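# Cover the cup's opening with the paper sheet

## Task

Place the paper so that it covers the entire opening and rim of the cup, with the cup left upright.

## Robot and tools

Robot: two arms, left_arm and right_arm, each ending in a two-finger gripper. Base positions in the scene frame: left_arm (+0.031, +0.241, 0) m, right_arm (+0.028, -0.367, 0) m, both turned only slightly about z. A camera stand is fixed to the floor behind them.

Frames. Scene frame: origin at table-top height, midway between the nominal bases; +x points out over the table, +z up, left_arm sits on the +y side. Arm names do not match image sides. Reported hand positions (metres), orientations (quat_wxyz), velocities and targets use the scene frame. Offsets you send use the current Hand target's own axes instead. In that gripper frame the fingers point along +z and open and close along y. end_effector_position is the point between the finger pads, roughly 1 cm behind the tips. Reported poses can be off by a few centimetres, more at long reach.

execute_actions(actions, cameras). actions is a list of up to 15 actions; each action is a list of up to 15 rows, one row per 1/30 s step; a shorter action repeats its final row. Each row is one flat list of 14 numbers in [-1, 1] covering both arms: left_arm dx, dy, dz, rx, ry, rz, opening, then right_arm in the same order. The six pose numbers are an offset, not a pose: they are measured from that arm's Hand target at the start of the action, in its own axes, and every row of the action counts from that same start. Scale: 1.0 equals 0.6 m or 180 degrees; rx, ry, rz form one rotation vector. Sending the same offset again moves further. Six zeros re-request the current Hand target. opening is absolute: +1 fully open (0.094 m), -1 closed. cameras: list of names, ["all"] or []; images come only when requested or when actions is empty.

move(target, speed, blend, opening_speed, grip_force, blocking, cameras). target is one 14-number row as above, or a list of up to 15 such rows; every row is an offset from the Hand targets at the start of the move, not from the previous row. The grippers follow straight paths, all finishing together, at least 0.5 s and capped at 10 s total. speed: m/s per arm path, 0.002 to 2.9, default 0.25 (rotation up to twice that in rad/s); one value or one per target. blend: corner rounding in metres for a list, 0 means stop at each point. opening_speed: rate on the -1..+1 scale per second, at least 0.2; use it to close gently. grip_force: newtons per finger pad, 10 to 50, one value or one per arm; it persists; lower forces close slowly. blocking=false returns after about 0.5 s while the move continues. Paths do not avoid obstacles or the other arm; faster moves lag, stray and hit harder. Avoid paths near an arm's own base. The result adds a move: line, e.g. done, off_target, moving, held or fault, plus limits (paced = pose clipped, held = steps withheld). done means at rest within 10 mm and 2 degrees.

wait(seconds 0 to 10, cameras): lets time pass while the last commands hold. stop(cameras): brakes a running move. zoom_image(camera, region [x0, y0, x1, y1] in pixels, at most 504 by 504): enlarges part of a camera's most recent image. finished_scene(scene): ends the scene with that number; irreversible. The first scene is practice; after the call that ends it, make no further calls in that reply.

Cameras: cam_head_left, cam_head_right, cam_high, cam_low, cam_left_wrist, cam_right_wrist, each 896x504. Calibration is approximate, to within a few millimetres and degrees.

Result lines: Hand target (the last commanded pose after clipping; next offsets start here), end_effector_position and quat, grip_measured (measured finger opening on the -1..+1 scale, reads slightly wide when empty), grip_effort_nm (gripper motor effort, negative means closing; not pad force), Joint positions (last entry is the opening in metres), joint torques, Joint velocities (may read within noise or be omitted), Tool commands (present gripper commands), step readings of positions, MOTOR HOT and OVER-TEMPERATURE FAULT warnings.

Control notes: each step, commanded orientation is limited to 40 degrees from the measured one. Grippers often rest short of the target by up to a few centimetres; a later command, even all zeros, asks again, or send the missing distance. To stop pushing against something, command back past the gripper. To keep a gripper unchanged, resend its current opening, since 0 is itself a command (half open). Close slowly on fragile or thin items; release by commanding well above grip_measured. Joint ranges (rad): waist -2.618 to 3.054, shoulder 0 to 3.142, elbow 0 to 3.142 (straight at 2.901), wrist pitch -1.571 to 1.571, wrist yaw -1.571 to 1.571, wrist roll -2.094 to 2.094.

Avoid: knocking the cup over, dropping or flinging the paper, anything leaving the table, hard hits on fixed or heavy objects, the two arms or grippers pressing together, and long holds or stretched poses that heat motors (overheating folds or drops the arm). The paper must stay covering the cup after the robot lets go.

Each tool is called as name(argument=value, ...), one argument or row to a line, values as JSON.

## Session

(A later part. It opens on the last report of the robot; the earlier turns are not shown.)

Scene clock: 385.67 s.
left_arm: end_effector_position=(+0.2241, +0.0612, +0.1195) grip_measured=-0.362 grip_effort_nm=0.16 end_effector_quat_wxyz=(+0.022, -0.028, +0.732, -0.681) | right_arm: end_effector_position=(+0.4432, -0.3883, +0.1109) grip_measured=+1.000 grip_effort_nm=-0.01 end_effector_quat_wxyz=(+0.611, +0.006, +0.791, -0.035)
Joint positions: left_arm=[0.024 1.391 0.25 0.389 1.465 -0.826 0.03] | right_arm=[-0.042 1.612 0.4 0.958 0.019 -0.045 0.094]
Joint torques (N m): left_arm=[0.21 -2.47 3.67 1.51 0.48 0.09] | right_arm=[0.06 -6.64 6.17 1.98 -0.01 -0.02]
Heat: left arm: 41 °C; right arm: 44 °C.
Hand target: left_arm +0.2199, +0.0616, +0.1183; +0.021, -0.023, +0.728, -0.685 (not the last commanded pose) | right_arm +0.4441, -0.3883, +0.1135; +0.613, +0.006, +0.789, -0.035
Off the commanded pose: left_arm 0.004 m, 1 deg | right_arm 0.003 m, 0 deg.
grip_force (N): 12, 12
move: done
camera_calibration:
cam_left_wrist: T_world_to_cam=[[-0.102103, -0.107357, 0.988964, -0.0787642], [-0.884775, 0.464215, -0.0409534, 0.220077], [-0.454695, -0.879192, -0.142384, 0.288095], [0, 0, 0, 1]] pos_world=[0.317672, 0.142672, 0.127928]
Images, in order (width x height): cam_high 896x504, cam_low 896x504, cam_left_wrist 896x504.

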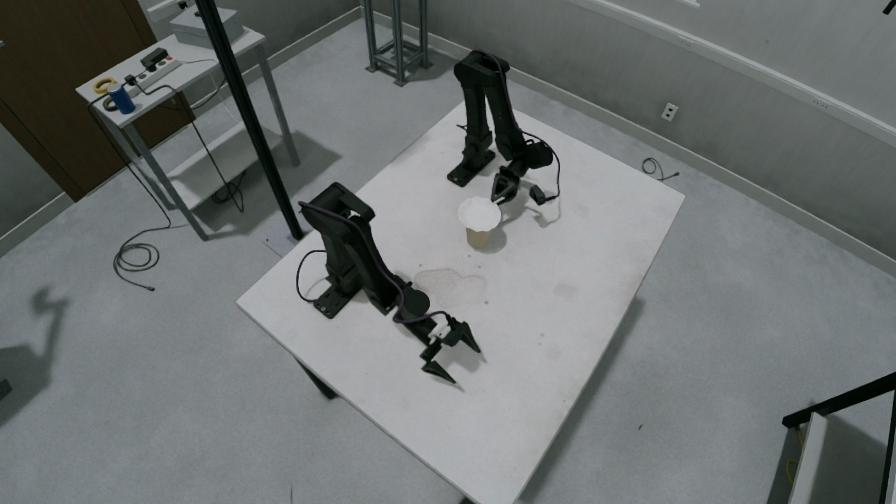

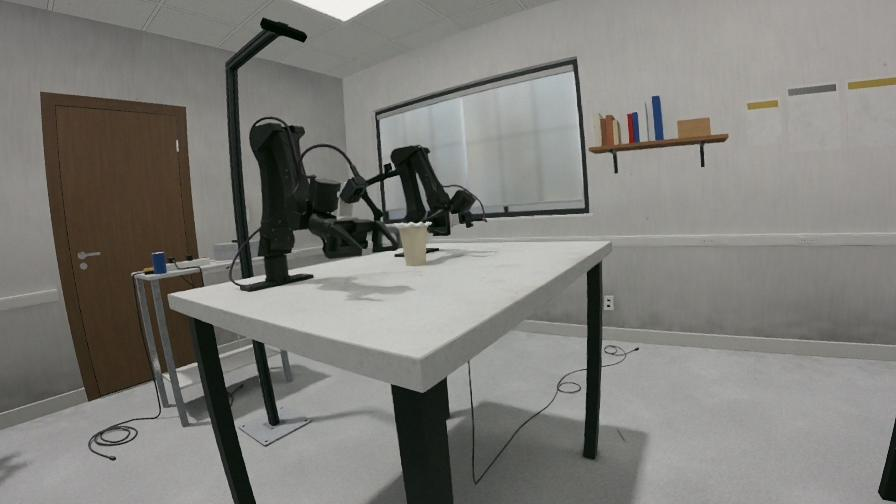

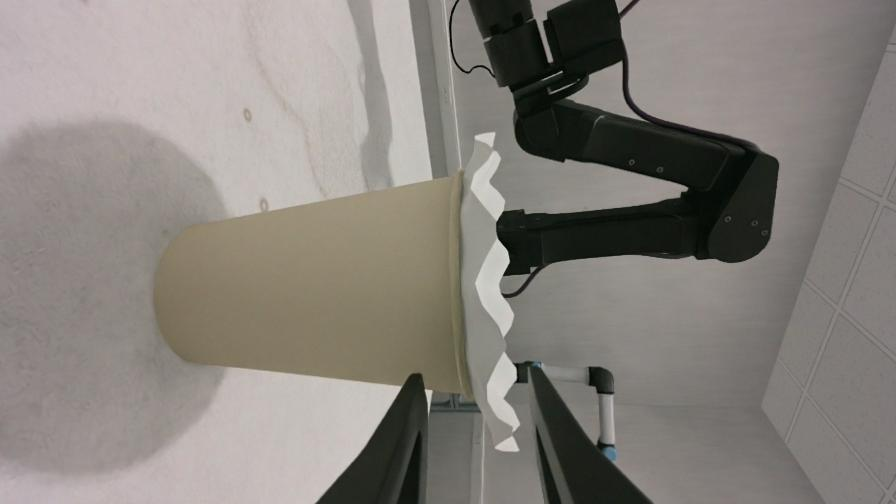

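move(
  target=[
    [0, 0, 0, 0, 0, 0, 0.1, 0, 0, 0, 0, 0, 0, 1],
    [0, 0, -0.1333, 0, 0, 0, 0.1, 0, 0, 0, 0, 0, 0, 1],
  ],
  speed=0.05,
  opening_speed=0.5,
  cameras=["cam_left_wrist", "cam_low", "cam_high", "cam_head_right"],
)

zoom_image(
  camera="cam_low",
  region=[370, 180, 480, 275],
)

zoom_image(
  camera="cam_high",
  region=[420, 130, 580, 270],
)

zoom_image(
  camera="cam_head_right",
  region=[340, 210, 480, 320],
)

Scene clock: 399.77 s.
left_arm: end_effector_position=(+0.2158, +0.1381, +0.1177) grip_measured=+0.098 grip_effort_nm=0.15 end_effector_quat_wxyz=(+0.179, -0.183, +0.693, -0.674) | right_arm: end_effector_position=(+0.4432, -0.3883, +0.1109) grip_measured=+1.000 grip_effort_nm=-0.01 end_effector_quat_wxyz=(+0.611, +0.006, +0.791, -0.035)
Joint positions: left_arm=[0.534 1 0.086 -0.129 1.539 -0.526 0.052] | right_arm=[-0.042 1.612 0.4 0.958 0.019 -0.045 0.094]
Joint torques (N m): left_arm=[0.62 -0.08 6.72 0.94 0.62 0.15] | right_arm=[0.06 -6.67 6.17 1.98 0 -0.02]
Heat: left arm: 41 °C; right arm: 44 °C.
Hand target: left_arm +0.2149, +0.1413, +0.1232; +0.021, -0.023, +0.728, -0.685 | right_arm +0.4441, -0.3883, +0.1135; +0.613, +0.006, +0.789, -0.035
Off the commanded pose: left_arm 0.006 m, 26 deg | right_arm 0.003 m, 0 deg.
joint sent to its limit (left arm) — joint 5 (wrist yaw), upper limit. The joint targets are off in orientation, not in position.
grip_force (N): 12, 12
move: off_target (left_arm)
camera_calibration:
cam_left_wrist: T_world_to_cam=[[-0.0732523, -0.105443, 0.991724, -0.0763971], [-0.99698, 0.0334672, -0.0700822, 0.264121], [-0.0258005, -0.993862, -0.107576, 0.270829], [0, 0, 0, 1]] pos_world=[0.264714, 0.252271, 0.12341]
Images, in order (width x height): cam_head_right 896x504, cam_high 896x504, cam_low 896x504, cam_left_wrist 896x504.

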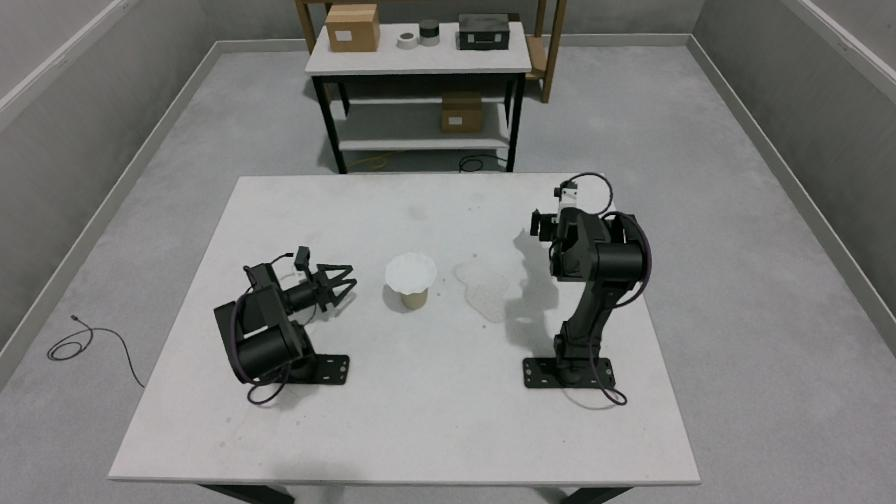

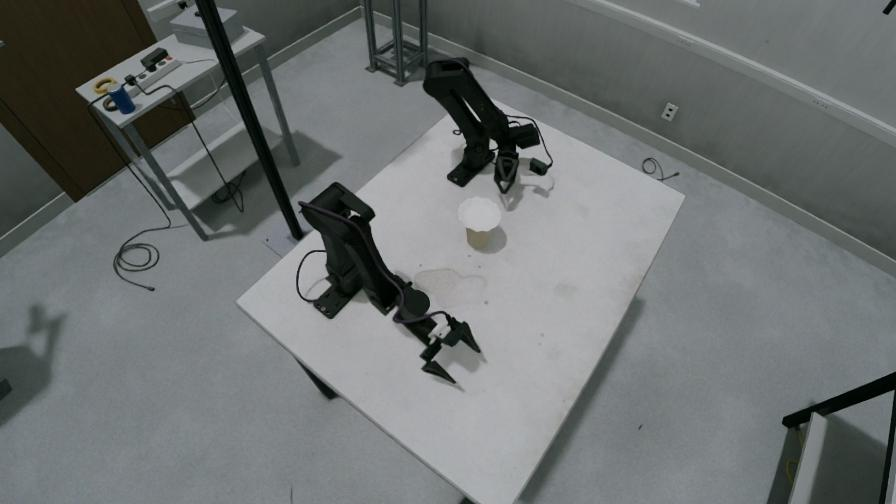

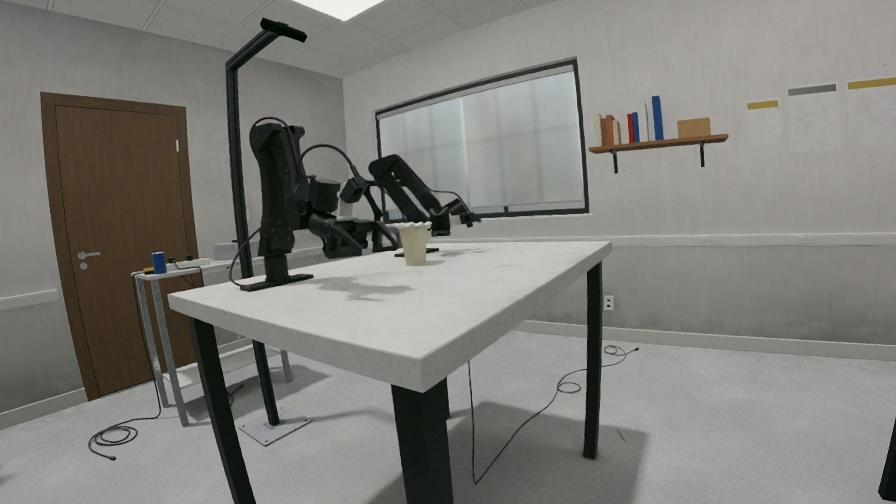

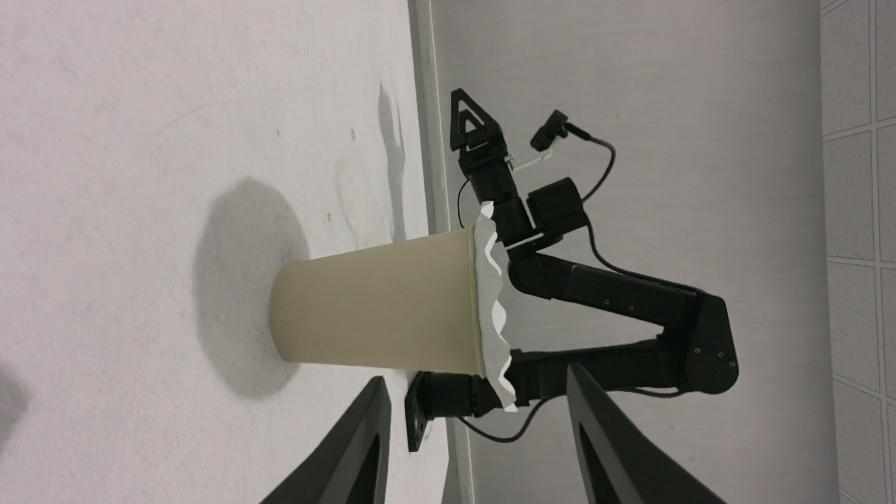

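Scaled by 4.582 from the camera's 896x504 image, which has a finer 1280x720 frame.

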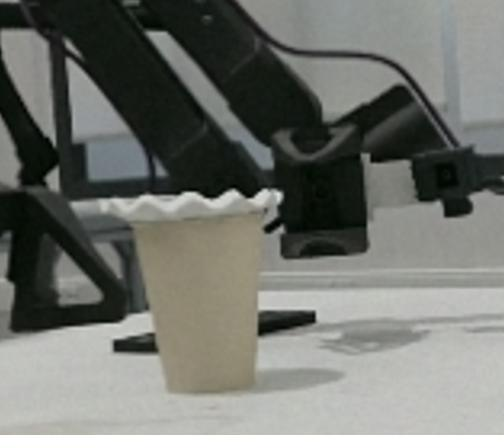

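Scaled by 3.150 from the camera's 896x504 image, which has a finer 1280x720 frame.

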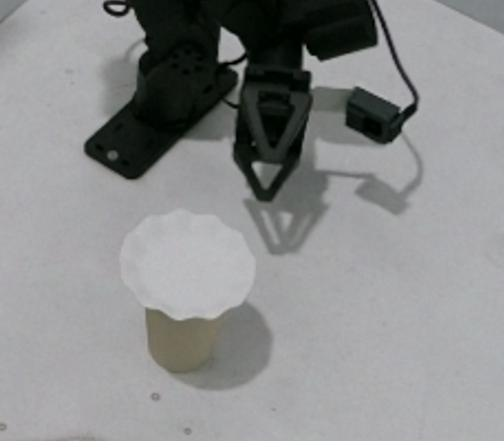

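Scaled by 3.600 from the camera's 896x504 image, which has a finer 1280x720 frame.

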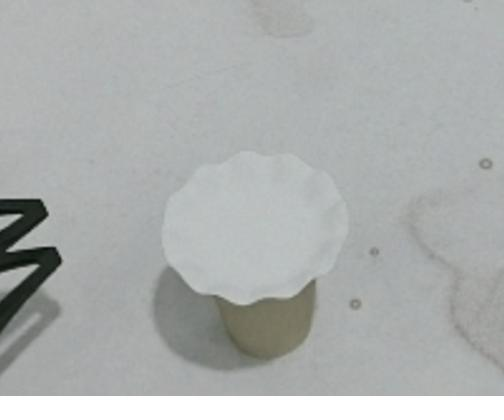

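finished_scene(
  scene=1,
)

The scene is finished: the task was done.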